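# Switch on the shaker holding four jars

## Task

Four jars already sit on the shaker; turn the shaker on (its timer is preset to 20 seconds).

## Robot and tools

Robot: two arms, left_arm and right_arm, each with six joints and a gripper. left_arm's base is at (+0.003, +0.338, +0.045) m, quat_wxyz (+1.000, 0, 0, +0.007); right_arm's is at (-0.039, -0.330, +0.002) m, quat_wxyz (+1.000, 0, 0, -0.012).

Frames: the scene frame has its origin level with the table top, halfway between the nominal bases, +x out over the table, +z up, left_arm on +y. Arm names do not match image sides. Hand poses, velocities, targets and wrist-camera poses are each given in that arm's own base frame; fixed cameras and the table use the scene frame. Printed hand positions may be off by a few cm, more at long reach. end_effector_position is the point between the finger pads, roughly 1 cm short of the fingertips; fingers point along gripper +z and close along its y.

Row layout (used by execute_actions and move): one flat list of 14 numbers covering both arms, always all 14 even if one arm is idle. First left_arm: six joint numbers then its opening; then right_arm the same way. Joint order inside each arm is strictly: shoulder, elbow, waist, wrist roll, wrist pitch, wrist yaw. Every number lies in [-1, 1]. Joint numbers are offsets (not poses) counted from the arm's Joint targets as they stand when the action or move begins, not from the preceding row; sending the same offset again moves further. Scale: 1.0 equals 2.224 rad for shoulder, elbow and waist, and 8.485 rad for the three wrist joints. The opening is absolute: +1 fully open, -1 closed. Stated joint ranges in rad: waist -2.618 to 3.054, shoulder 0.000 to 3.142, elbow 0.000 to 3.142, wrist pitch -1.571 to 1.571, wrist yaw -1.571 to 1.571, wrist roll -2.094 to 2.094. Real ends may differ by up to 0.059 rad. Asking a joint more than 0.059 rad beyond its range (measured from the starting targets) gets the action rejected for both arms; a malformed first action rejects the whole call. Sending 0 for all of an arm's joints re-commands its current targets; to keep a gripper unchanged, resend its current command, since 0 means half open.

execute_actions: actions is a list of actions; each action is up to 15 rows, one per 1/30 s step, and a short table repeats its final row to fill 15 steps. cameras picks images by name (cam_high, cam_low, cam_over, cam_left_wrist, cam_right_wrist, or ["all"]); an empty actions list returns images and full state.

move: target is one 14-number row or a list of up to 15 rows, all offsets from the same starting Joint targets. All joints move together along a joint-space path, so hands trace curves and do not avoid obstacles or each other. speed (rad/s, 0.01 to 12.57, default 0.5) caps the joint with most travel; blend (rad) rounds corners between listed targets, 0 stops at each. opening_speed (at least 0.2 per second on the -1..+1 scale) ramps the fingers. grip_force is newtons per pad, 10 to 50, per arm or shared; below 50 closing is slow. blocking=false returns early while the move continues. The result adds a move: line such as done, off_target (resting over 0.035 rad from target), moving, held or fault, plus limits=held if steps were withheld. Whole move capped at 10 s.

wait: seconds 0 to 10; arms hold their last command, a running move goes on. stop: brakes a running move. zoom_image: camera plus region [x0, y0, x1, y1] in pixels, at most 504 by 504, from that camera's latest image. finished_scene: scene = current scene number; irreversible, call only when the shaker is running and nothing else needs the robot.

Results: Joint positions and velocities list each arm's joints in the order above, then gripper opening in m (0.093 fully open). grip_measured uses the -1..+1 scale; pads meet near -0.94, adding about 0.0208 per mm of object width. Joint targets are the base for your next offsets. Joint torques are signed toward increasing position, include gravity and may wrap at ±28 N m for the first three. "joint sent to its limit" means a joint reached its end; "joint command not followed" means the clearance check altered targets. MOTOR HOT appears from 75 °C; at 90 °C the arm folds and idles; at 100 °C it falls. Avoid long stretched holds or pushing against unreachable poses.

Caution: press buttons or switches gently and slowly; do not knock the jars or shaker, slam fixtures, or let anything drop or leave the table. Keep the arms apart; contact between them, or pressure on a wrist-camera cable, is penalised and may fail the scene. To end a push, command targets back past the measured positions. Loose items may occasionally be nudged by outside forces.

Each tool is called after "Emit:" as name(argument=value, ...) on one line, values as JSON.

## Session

Emit:
execute_actions(actions=[])

Emit:
zoom_image(camera="cam_over", region=[290, 90, 630, 460])

Emit:
zoom_image(camera="cam_high", region=[300, 110, 600, 400])

Scene clock: 0.00 s.
left_arm: end_effector_position=(+0.3856, +0.0487, +0.0949) grip_measured=+1.000 end_effector_quat_wxyz=(+0.586, -0.093, +0.797, +0.115) | right_arm: end_effector_position=(+0.3999, -0.0245, +0.0956) grip_measured=+1.000 end_effector_quat_wxyz=(+0.571, +0.034, +0.818, -0.061)
Joint names: [shoulder, elbow, waist, wrist roll, wrist pitch, wrist yaw]
Joint positions: left_arm=[1.588 0.351 -0.002 -0.014 0.931 -0.299 0.093] | right_arm=[1.568 0.416 -0.005 -0.016 0.802 0.134 0.093]
Joint velocities: within noise
Joint torques (N m): no reading
Heat: left arm: 50 °C; right arm: 40 °C.
Joint targets: left_arm=[1.581 0.358 -0.002 -0.014 0.934 -0.299] | right_arm=[1.562 0.423 -0.005 -0.016 0.803 0.134]
Tool commands: left_gripper/opening=+1.0 right_gripper/opening=+1.0

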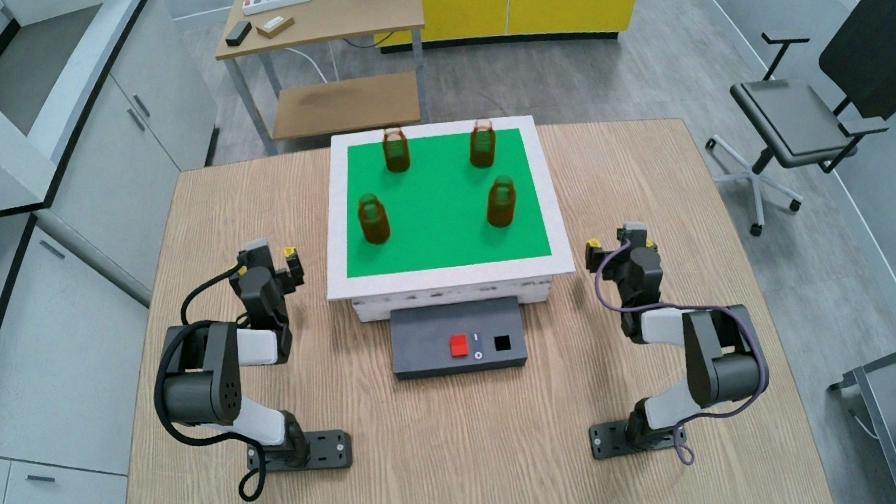

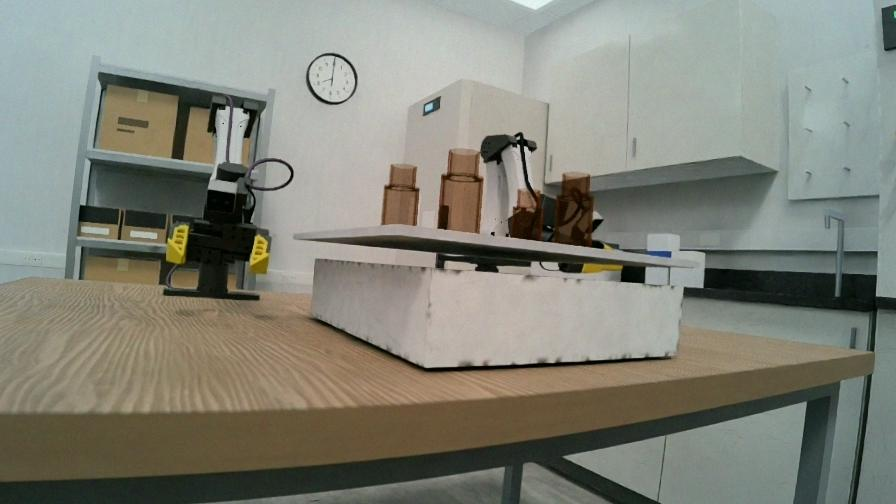

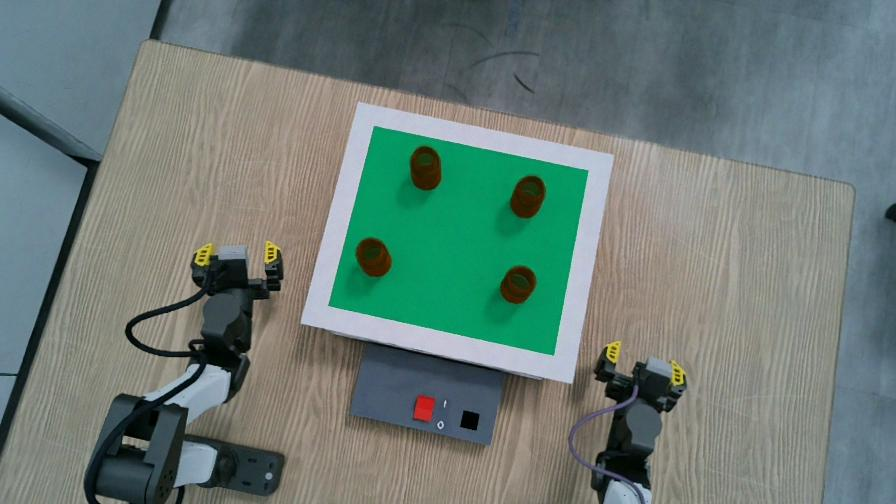

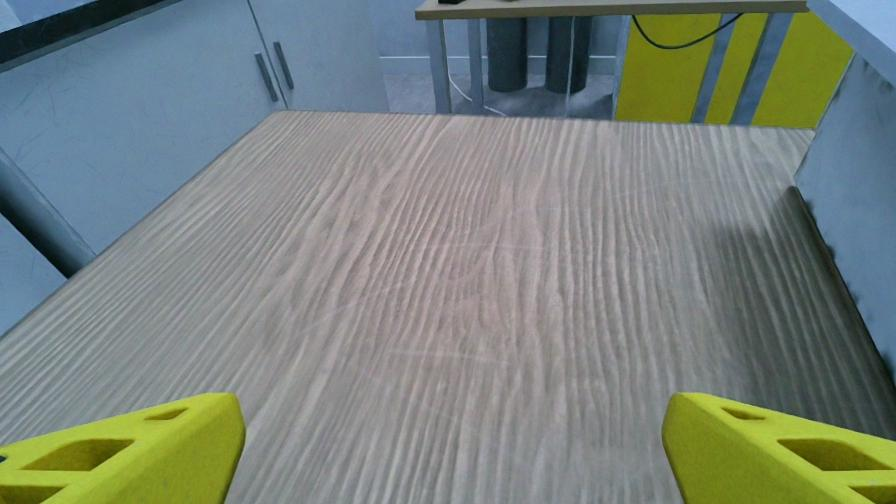

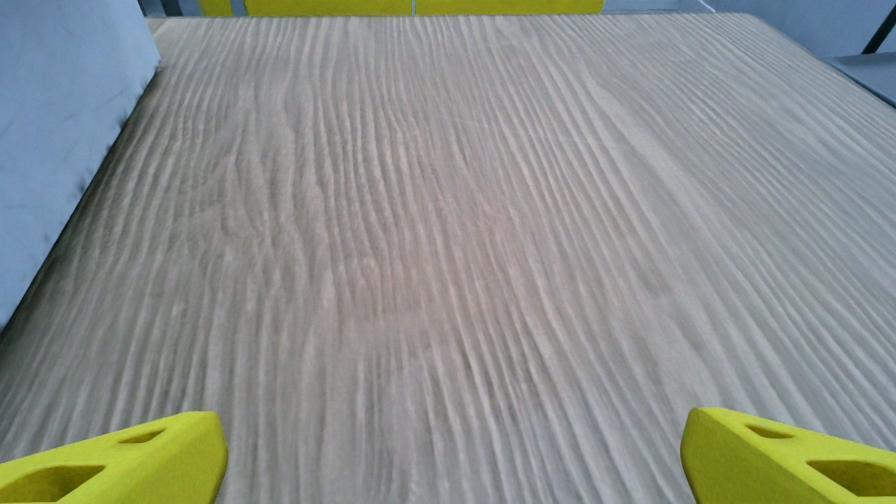

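Scaled by 1.362 from the camera's 896x504 image, which has a finer 1280x720 frame.

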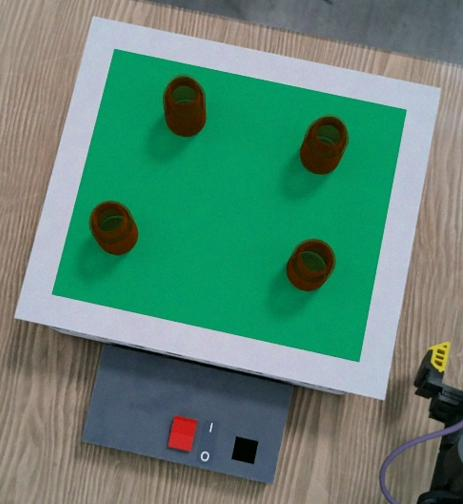

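Scaled by 1.680 from the camera's 896x504 image, which has a finer 1280x720 frame.

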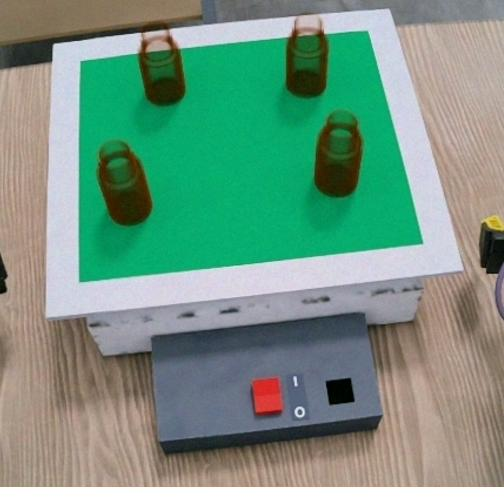

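Emit:
move(target=[[0,0,0,0,0,0,1,-0.103,0.5241,0,0.0019,-0.2308,-0.0158,-1],[0,0,0,0,0,0,1,-0.103,0.5241,0.442,0.0019,-0.2308,-0.0158,-1],[0,0,0,0,0,0,1,0.0067,0.299,0.442,0.0019,-0.1433,-0.0158,-1]], speed=[1,0.8,0.5], blend=0.05, cameras=["cam_high","cam_right_wrist"])

Emit:
zoom_image(camera="cam_high", region=[420, 296, 520, 376])

Scene clock: 39.03 s.
left_arm: end_effector_position=(+0.3856, +0.0487, +0.0949) grip_measured=+1.000 end_effector_quat_wxyz=(+0.586, -0.093, +0.797, +0.115) | right_arm: end_effector_position=(+0.2340, +0.3414, +0.1283) grip_measured=-0.982 end_effector_quat_wxyz=(+0.291, -0.446, +0.834, +0.147)
Joint names: [shoulder, elbow, waist, wrist roll, wrist pitch, wrist yaw]
Joint positions: left_arm=[1.588 0.351 -0.002 -0.014 0.931 -0.299 0.093] | right_arm=[1.567 1.093 0.973 -0.012 -0.432 0.009 0]
Joint torques (N m): left_arm=[-5.71 5.15 -0.25 -0.1 2.51 0] | right_arm=[-6.23 6.76 0.23 0.11 1.52 -0.03]
Heat: left arm: 58 °C; right arm: 43 °C.
Joint targets: left_arm=[1.581 0.358 -0.002 -0.014 0.934 -0.299] | right_arm=[1.577 1.088 0.978 0.000 -0.413 0.000]
move: done
Images, in order (width x height): cam_high 896x504, cam_right_wrist 896x504.

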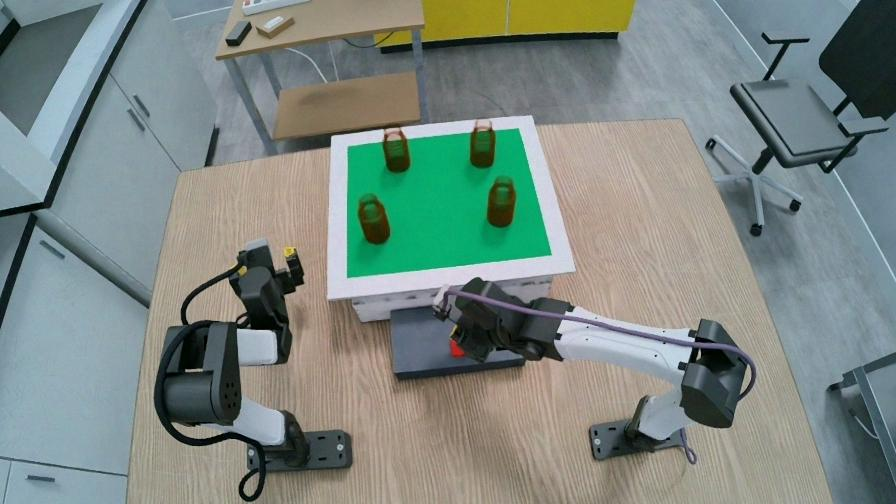

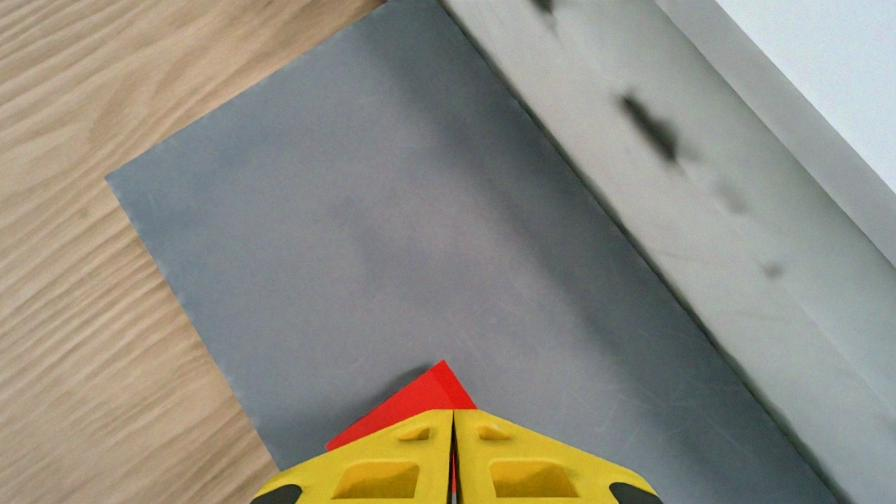

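Scaled by 5.040 from the camera's 896x504 image, which has a finer 1280x720 frame.

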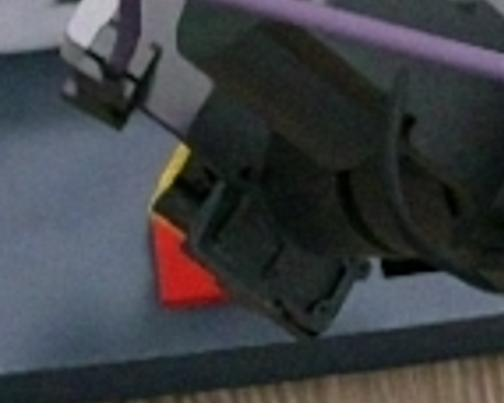

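Emit:
move(target=[0,0,0,0,0,0,1,0.0241,-0.0534,0,0,0.0203,0,-1], speed=0.1, cameras=["cam_high","cam_over"])

Scene clock: 53.40 s.
left_arm: end_effector_position=(+0.3856, +0.0487, +0.0949) grip_measured=+1.000 end_effector_quat_wxyz=(+0.586, -0.093, +0.797, +0.115) | right_arm: end_effector_position=(+0.2371, +0.3460, +0.0981) grip_measured=-0.982 end_effector_quat_wxyz=(+0.306, -0.443, +0.828, +0.155)
Joint names: [shoulder, elbow, waist, wrist roll, wrist pitch, wrist yaw]
Joint positions: left_arm=[1.588 0.351 -0.002 -0.014 0.931 -0.299 0.093] | right_arm=[1.606 0.984 0.973 -0.012 -0.25 0.009 0]
Joint torques (N m): left_arm=[-5.67 5.16 -0.34 -0.1 2.5 -0.01] | right_arm=[-4.97 5.67 0.24 0.11 1.45 -0.03]
Heat: left arm: 59 °C; right arm: 44 °C.
Joint targets: left_arm=[1.581 0.358 -0.002 -0.014 0.934 -0.299] | right_arm=[1.630 0.969 0.978 0.000 -0.241 0.000]
move: done
Images, in order (width x height): cam_high 896x504, cam_over 896x504.

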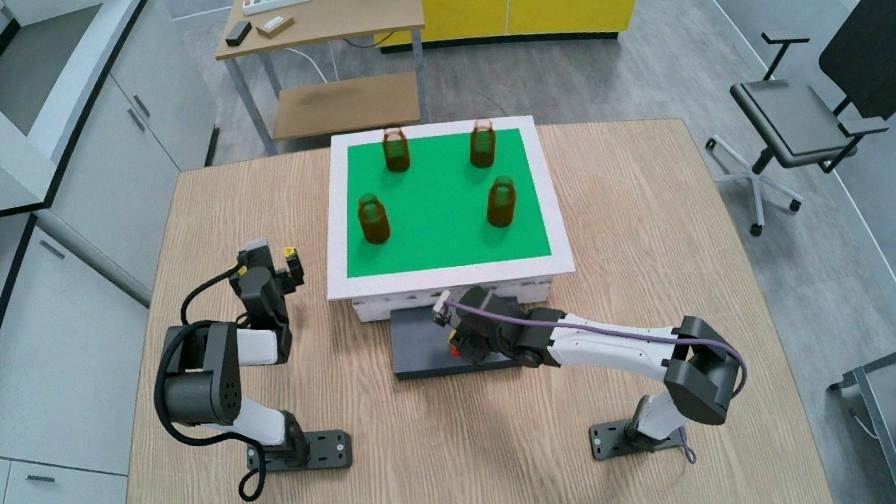

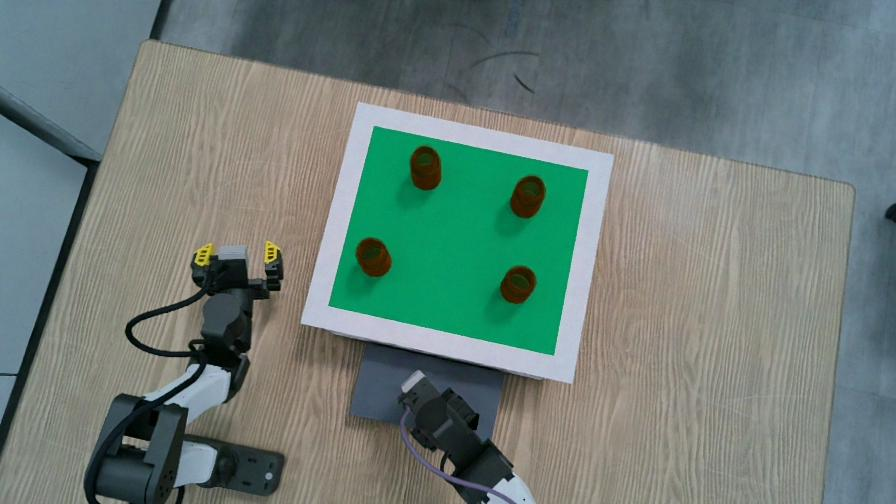

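Emit:
move(target=[0,0,0,0,0,0,1,0.0,-0.009,0,0,0.0024,0,-1], speed=0.1, cameras=["cam_high","cam_over"])

Scene clock: 58.83 s.
left_arm: end_effector_position=(+0.3856, +0.0487, +0.0949) grip_measured=+1.000 end_effector_quat_wxyz=(+0.586, -0.093, +0.797, +0.115) | right_arm: end_effector_position=(+0.2377, +0.3468, +0.0963) grip_measured=-0.982 end_effector_quat_wxyz=(+0.312, -0.442, +0.826, +0.158)
Joint names: [shoulder, elbow, waist, wrist roll, wrist pitch, wrist yaw]
Joint positions: left_arm=[1.588 0.351 -0.002 -0.014 0.931 -0.299 0.093] | right_arm=[1.606 0.967 0.973 -0.012 -0.218 0.009 0]
Joint torques (N m): left_arm=[-5.7 5.18 -0.31 -0.11 2.51 -0.01] | right_arm=[-4.93 5.5 0.24 0.12 1.37 -0.03]
Heat: left arm: 59 °C; right arm: 44 °C.
Joint targets: left_arm=[1.581 0.358 -0.002 -0.014 0.934 -0.299] | right_arm=[1.630 0.950 0.978 0.000 -0.220 0.000]
move: done
Images, in order (width x height): cam_high 896x504, cam_over 896x504.

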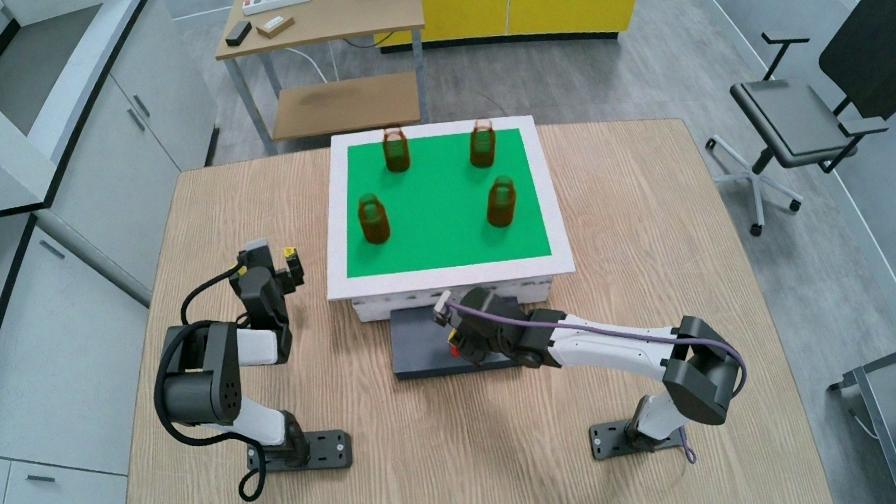

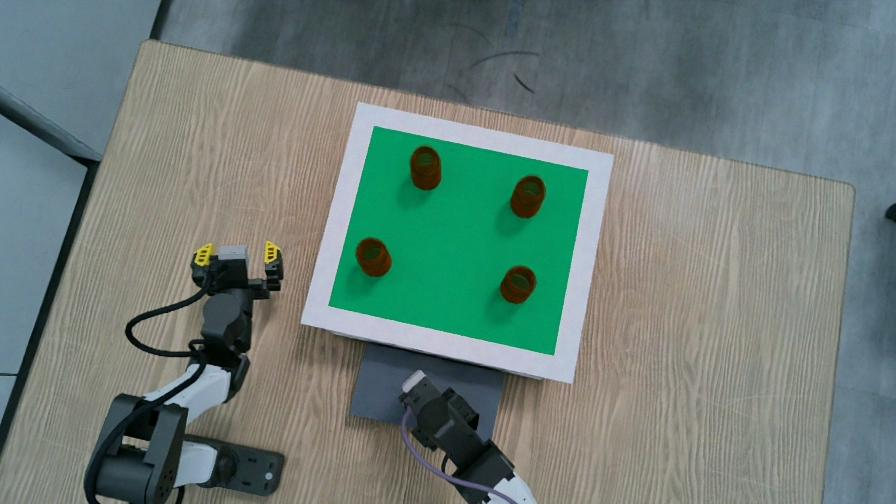

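Emit:
move(target=[0,0,0,0,0,0,1,0.0,-0.010,0,0,0.0012,0,-1], speed=0.1, cameras=["cam_high","cam_over"])

Emit:
zoom_image(camera="cam_high", region=[420, 296, 520, 376])

Scene clock: 65.87 s.
left_arm: end_effector_position=(+0.3856, +0.0487, +0.0949) grip_measured=+1.000 end_effector_quat_wxyz=(+0.586, -0.093, +0.797, +0.115) | right_arm: end_effector_position=(+0.2381, +0.3470, +0.0941) grip_measured=-0.982 end_effector_quat_wxyz=(+0.317, -0.440, +0.825, +0.160)
Joint names: [shoulder, elbow, waist, wrist roll, wrist pitch, wrist yaw]
Joint positions: left_arm=[1.588 0.351 -0.002 -0.014 0.931 -0.299 0.093] | right_arm=[1.606 0.949 0.973 -0.012 -0.187 0.01 0]
Joint torques (N m): left_arm=[-5.7 5.19 -0.31 -0.12 2.5 0] | right_arm=[-4.92 5.05 0.23 0.11 1.18 -0.04]
Heat: left arm: 59 °C; right arm: 43 °C.
Joint targets: left_arm=[1.581 0.358 -0.002 -0.014 0.934 -0.299] | right_arm=[1.630 0.927 0.978 0.000 -0.210 0.000]
move: done
Images, in order (width x height): cam_high 896x504, cam_over 896x504.

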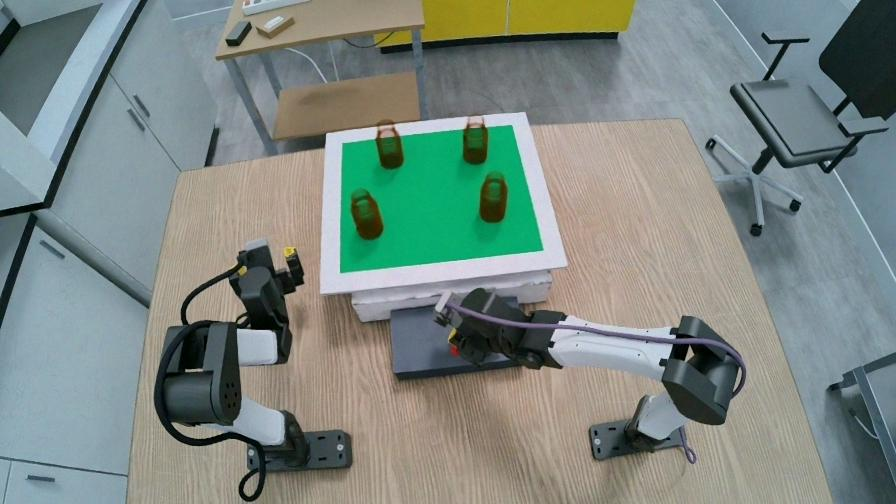

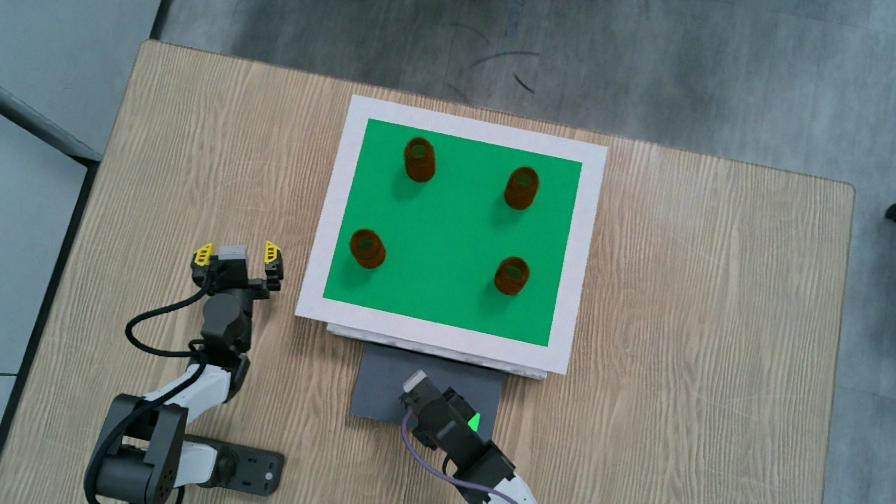

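Scaled by 5.040 from the camera's 896x504 image, which has a finer 1280x720 frame.

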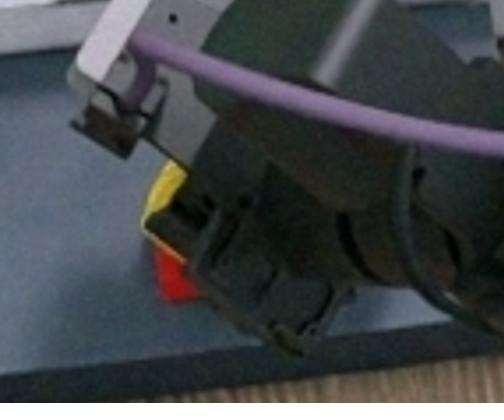

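Running. Retract.

Emit:
move(target=[0,0,0,0,0,0,1,-0.1691,0.011,0,0,-0.0464,0,-1], speed=0.35)

Emit:
wait(seconds=10, cameras=["cam_over"])

Emit:
wait(seconds=2.3, cameras=["cam_over","cam_high"])

Scene clock: 72.43 s.
left_arm: end_effector_position=(+0.3856, +0.0487, +0.0949) grip_measured=+1.000 end_effector_quat_wxyz=(+0.586, -0.093, +0.797, +0.115) | right_arm: end_effector_position=(+0.1922, +0.2794, +0.1498) grip_measured=-0.982 end_effector_quat_wxyz=(+0.284, -0.447, +0.836, +0.143)
Joint names: [shoulder, elbow, waist, wrist roll, wrist pitch, wrist yaw]
Joint positions: left_arm=[1.588 0.351 -0.002 -0.014 0.931 -0.299 0.093] | right_arm=[1.27 0.942 0.973 -0.012 -0.596 0.01 0]
Joint torques (N m): left_arm=[-5.65 5.14 -0.27 -0.11 2.5 0] | right_arm=[-6.01 8.08 0.24 0.11 1.24 -0.04]
Heat: left arm: 60 °C; right arm: 44 °C.
Joint targets: left_arm=[1.581 0.358 -0.002 -0.014 0.934 -0.299] | right_arm=[1.254 0.952 0.978 0.000 -0.604 0.000]
move: done

Scene clock: 82.43 s.
left_arm: end_effector_position=(+0.3856, +0.0487, +0.0949) grip_measured=+1.000 end_effector_quat_wxyz=(+0.586, -0.093, +0.797, +0.115) | right_arm: end_effector_position=(+0.1921, +0.2794, +0.1498) grip_measured=-0.982 end_effector_quat_wxyz=(+0.284, -0.447, +0.836, +0.143)
Joint names: [shoulder, elbow, waist, wrist roll, wrist pitch, wrist yaw]
Joint positions: left_arm=[1.588 0.351 -0.002 -0.014 0.931 -0.299 0.093] | right_arm=[1.27 0.942 0.973 -0.012 -0.596 0.01 0]
Joint torques (N m): left_arm=[-5.63 5.18 -0.28 -0.1 2.51 -0.01] | right_arm=[-6.04 8.08 0.25 0.12 1.23 -0.05]
Heat: left arm: 60 °C; right arm: 45 °C.
Joint targets: left_arm=[1.581 0.358 -0.002 -0.014 0.934 -0.299] | right_arm=[1.254 0.952 0.978 0.000 -0.604 0.000]
Tool commands: left_gripper/opening=+1.0 right_gripper/opening=-1.0
wait: 10.00 s; at rest by 0.17 s
Images, in order (width x height): cam_over 896x504.

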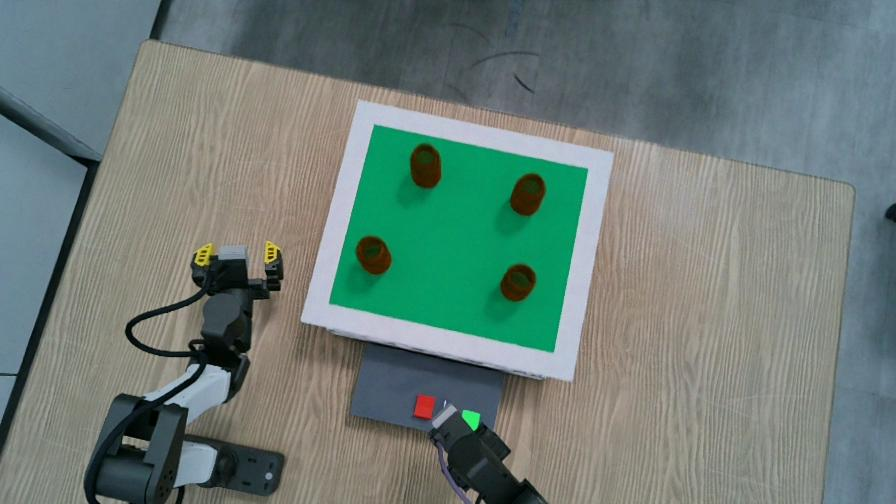

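Scene clock: 84.73 s.
left_arm: end_effector_position=(+0.3856, +0.0487, +0.0949) grip_measured=+1.000 end_effector_quat_wxyz=(+0.586, -0.093, +0.797, +0.115) | right_arm: end_effector_position=(+0.1921, +0.2794, +0.1498) grip_measured=-0.982 end_effector_quat_wxyz=(+0.284, -0.447, +0.836, +0.143)
Joint names: [shoulder, elbow, waist, wrist roll, wrist pitch, wrist yaw]
Joint positions: left_arm=[1.588 0.351 -0.002 -0.014 0.931 -0.299 0.093] | right_arm=[1.27 0.942 0.973 -0.012 -0.596 0.01 0]
Joint torques (N m): left_arm=[-5.65 5.16 -0.34 -0.11 2.51 0] | right_arm=[-6.05 8.06 0.24 0.11 1.23 -0.03]
Heat: left arm: 60 °C; right arm: 46 °C.
Joint targets: left_arm=[1.581 0.358 -0.002 -0.014 0.934 -0.299] | right_arm=[1.254 0.952 0.978 0.000 -0.604 0.000]
Tool commands: left_gripper/opening=+1.0 right_gripper/opening=-1.0
wait: 2.30 s; at rest by 0.17 s
Images, in order (width x height): cam_high 896x504, cam_over 896x504.

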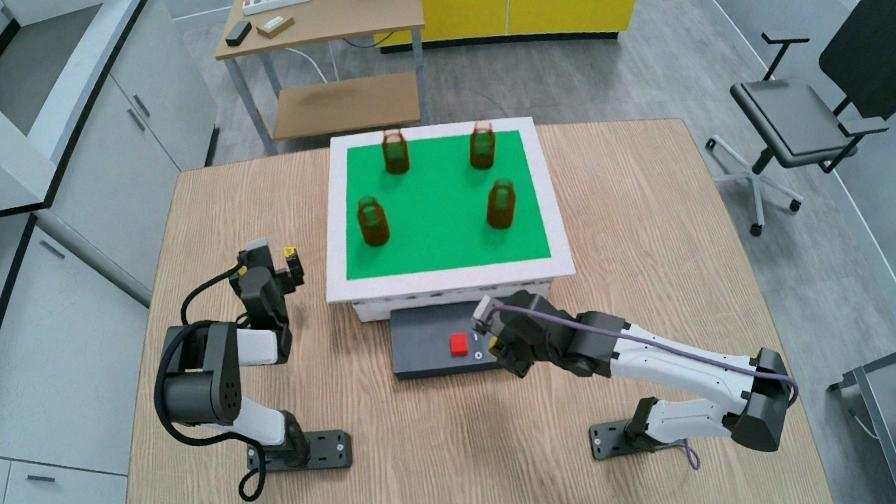

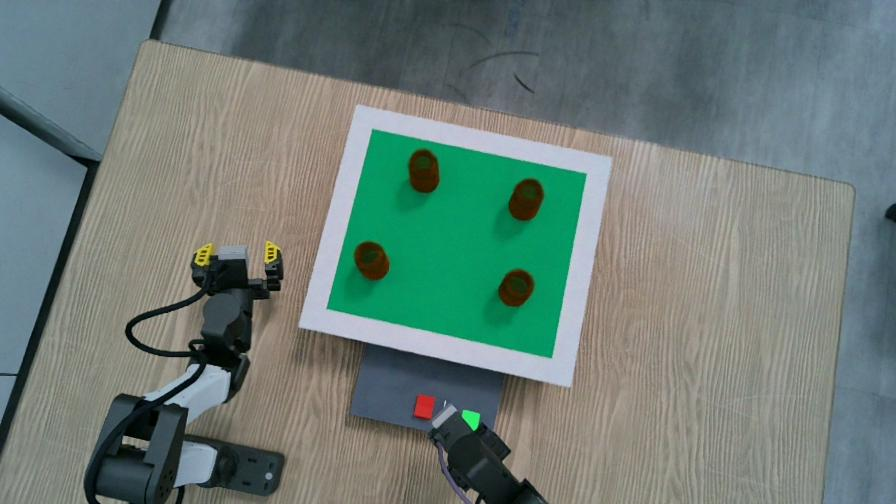

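Emit:
wait(seconds=1.5, cameras=["cam_over"])

Emit:
wait(seconds=0.4, cameras=["cam_over"])

Scene clock: 89.17 s.
left_arm: end_effector_position=(+0.3856, +0.0487, +0.0949) grip_measured=+1.000 end_effector_quat_wxyz=(+0.586, -0.093, +0.797, +0.115) | right_arm: end_effector_position=(+0.1921, +0.2794, +0.1498) grip_measured=-0.982 end_effector_quat_wxyz=(+0.284, -0.447, +0.836, +0.143)
Joint names: [shoulder, elbow, waist, wrist roll, wrist pitch, wrist yaw]
Joint positions: left_arm=[1.588 0.351 -0.002 -0.014 0.931 -0.299 0.093] | right_arm=[1.27 0.942 0.973 -0.012 -0.596 0.01 0]
Joint torques (N m): left_arm=[-5.7 5.18 -0.29 -0.11 2.51 -0.02] | right_arm=[-6.01 8.08 0.24 0.11 1.23 -0.04]
Heat: left arm: 60 °C; right arm: 46 °C.
Joint targets: left_arm=[1.581 0.358 -0.002 -0.014 0.934 -0.299] | right_arm=[1.254 0.952 0.978 0.000 -0.604 0.000]
Tool commands: left_gripper/opening=+1.0 right_gripper/opening=-1.0
wait: 1.50 s; at rest from the start
Images, in order (width x height): cam_over 896x504.

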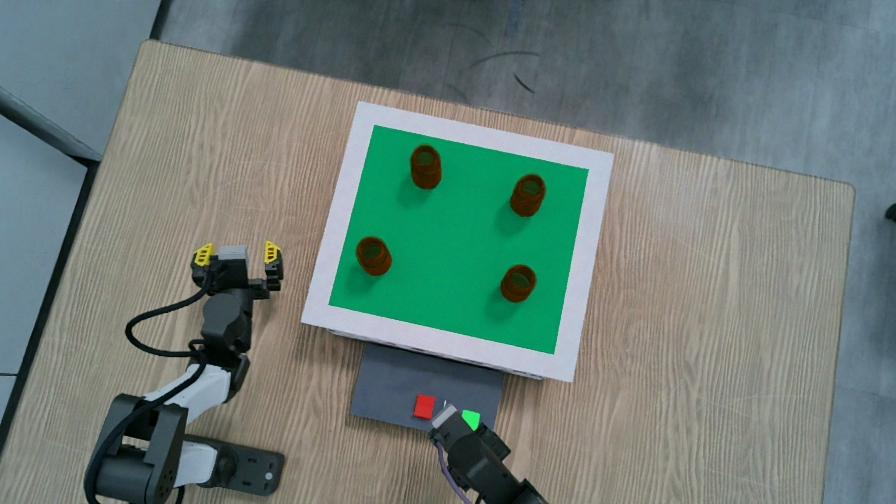

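Scene clock: 89.57 s.
left_arm: end_effector_position=(+0.3856, +0.0487, +0.0949) grip_measured=+1.000 end_effector_quat_wxyz=(+0.586, -0.093, +0.797, +0.115) | right_arm: end_effector_position=(+0.1921, +0.2794, +0.1498) grip_measured=-0.982 end_effector_quat_wxyz=(+0.284, -0.447, +0.836, +0.143)
Joint names: [shoulder, elbow, waist, wrist roll, wrist pitch, wrist yaw]
Joint positions: left_arm=[1.588 0.351 -0.002 -0.014 0.931 -0.299 0.093] | right_arm=[1.27 0.942 0.973 -0.012 -0.596 0.01 0]
Joint torques (N m): left_arm=[-5.67 5.14 -0.31 -0.11 2.51 -0.01] | right_arm=[-6.05 8.05 0.23 0.11 1.23 -0.05]
Heat: left arm: 60 °C; right arm: 46 °C.
Joint targets: left_arm=[1.581 0.358 -0.002 -0.014 0.934 -0.299] | right_arm=[1.254 0.952 0.978 0.000 -0.604 0.000]
Tool commands: left_gripper/opening=+1.0 right_gripper/opening=-1.0
wait: 0.40 s; at rest by 0.17 s
Images, in order (width x height): cam_over 896x504.

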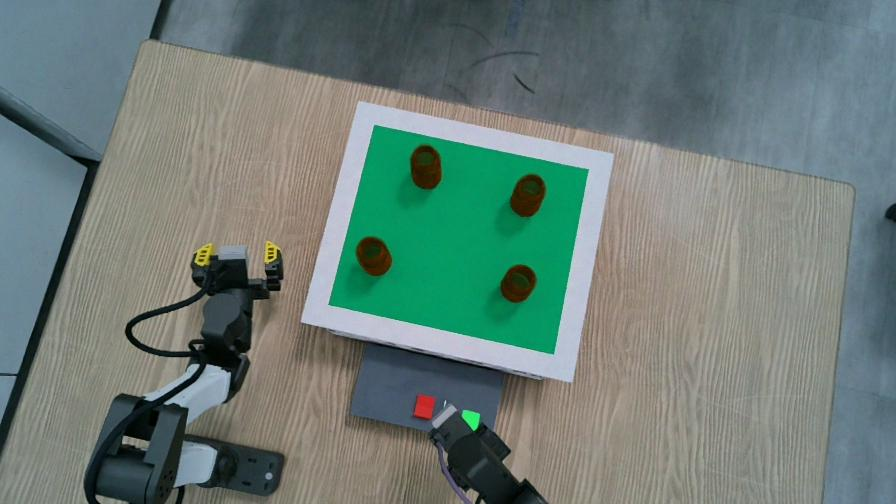

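Stopped; all jars are still in place.

Emit:
finished_scene(scene=2)

The scene is finished: the task was done.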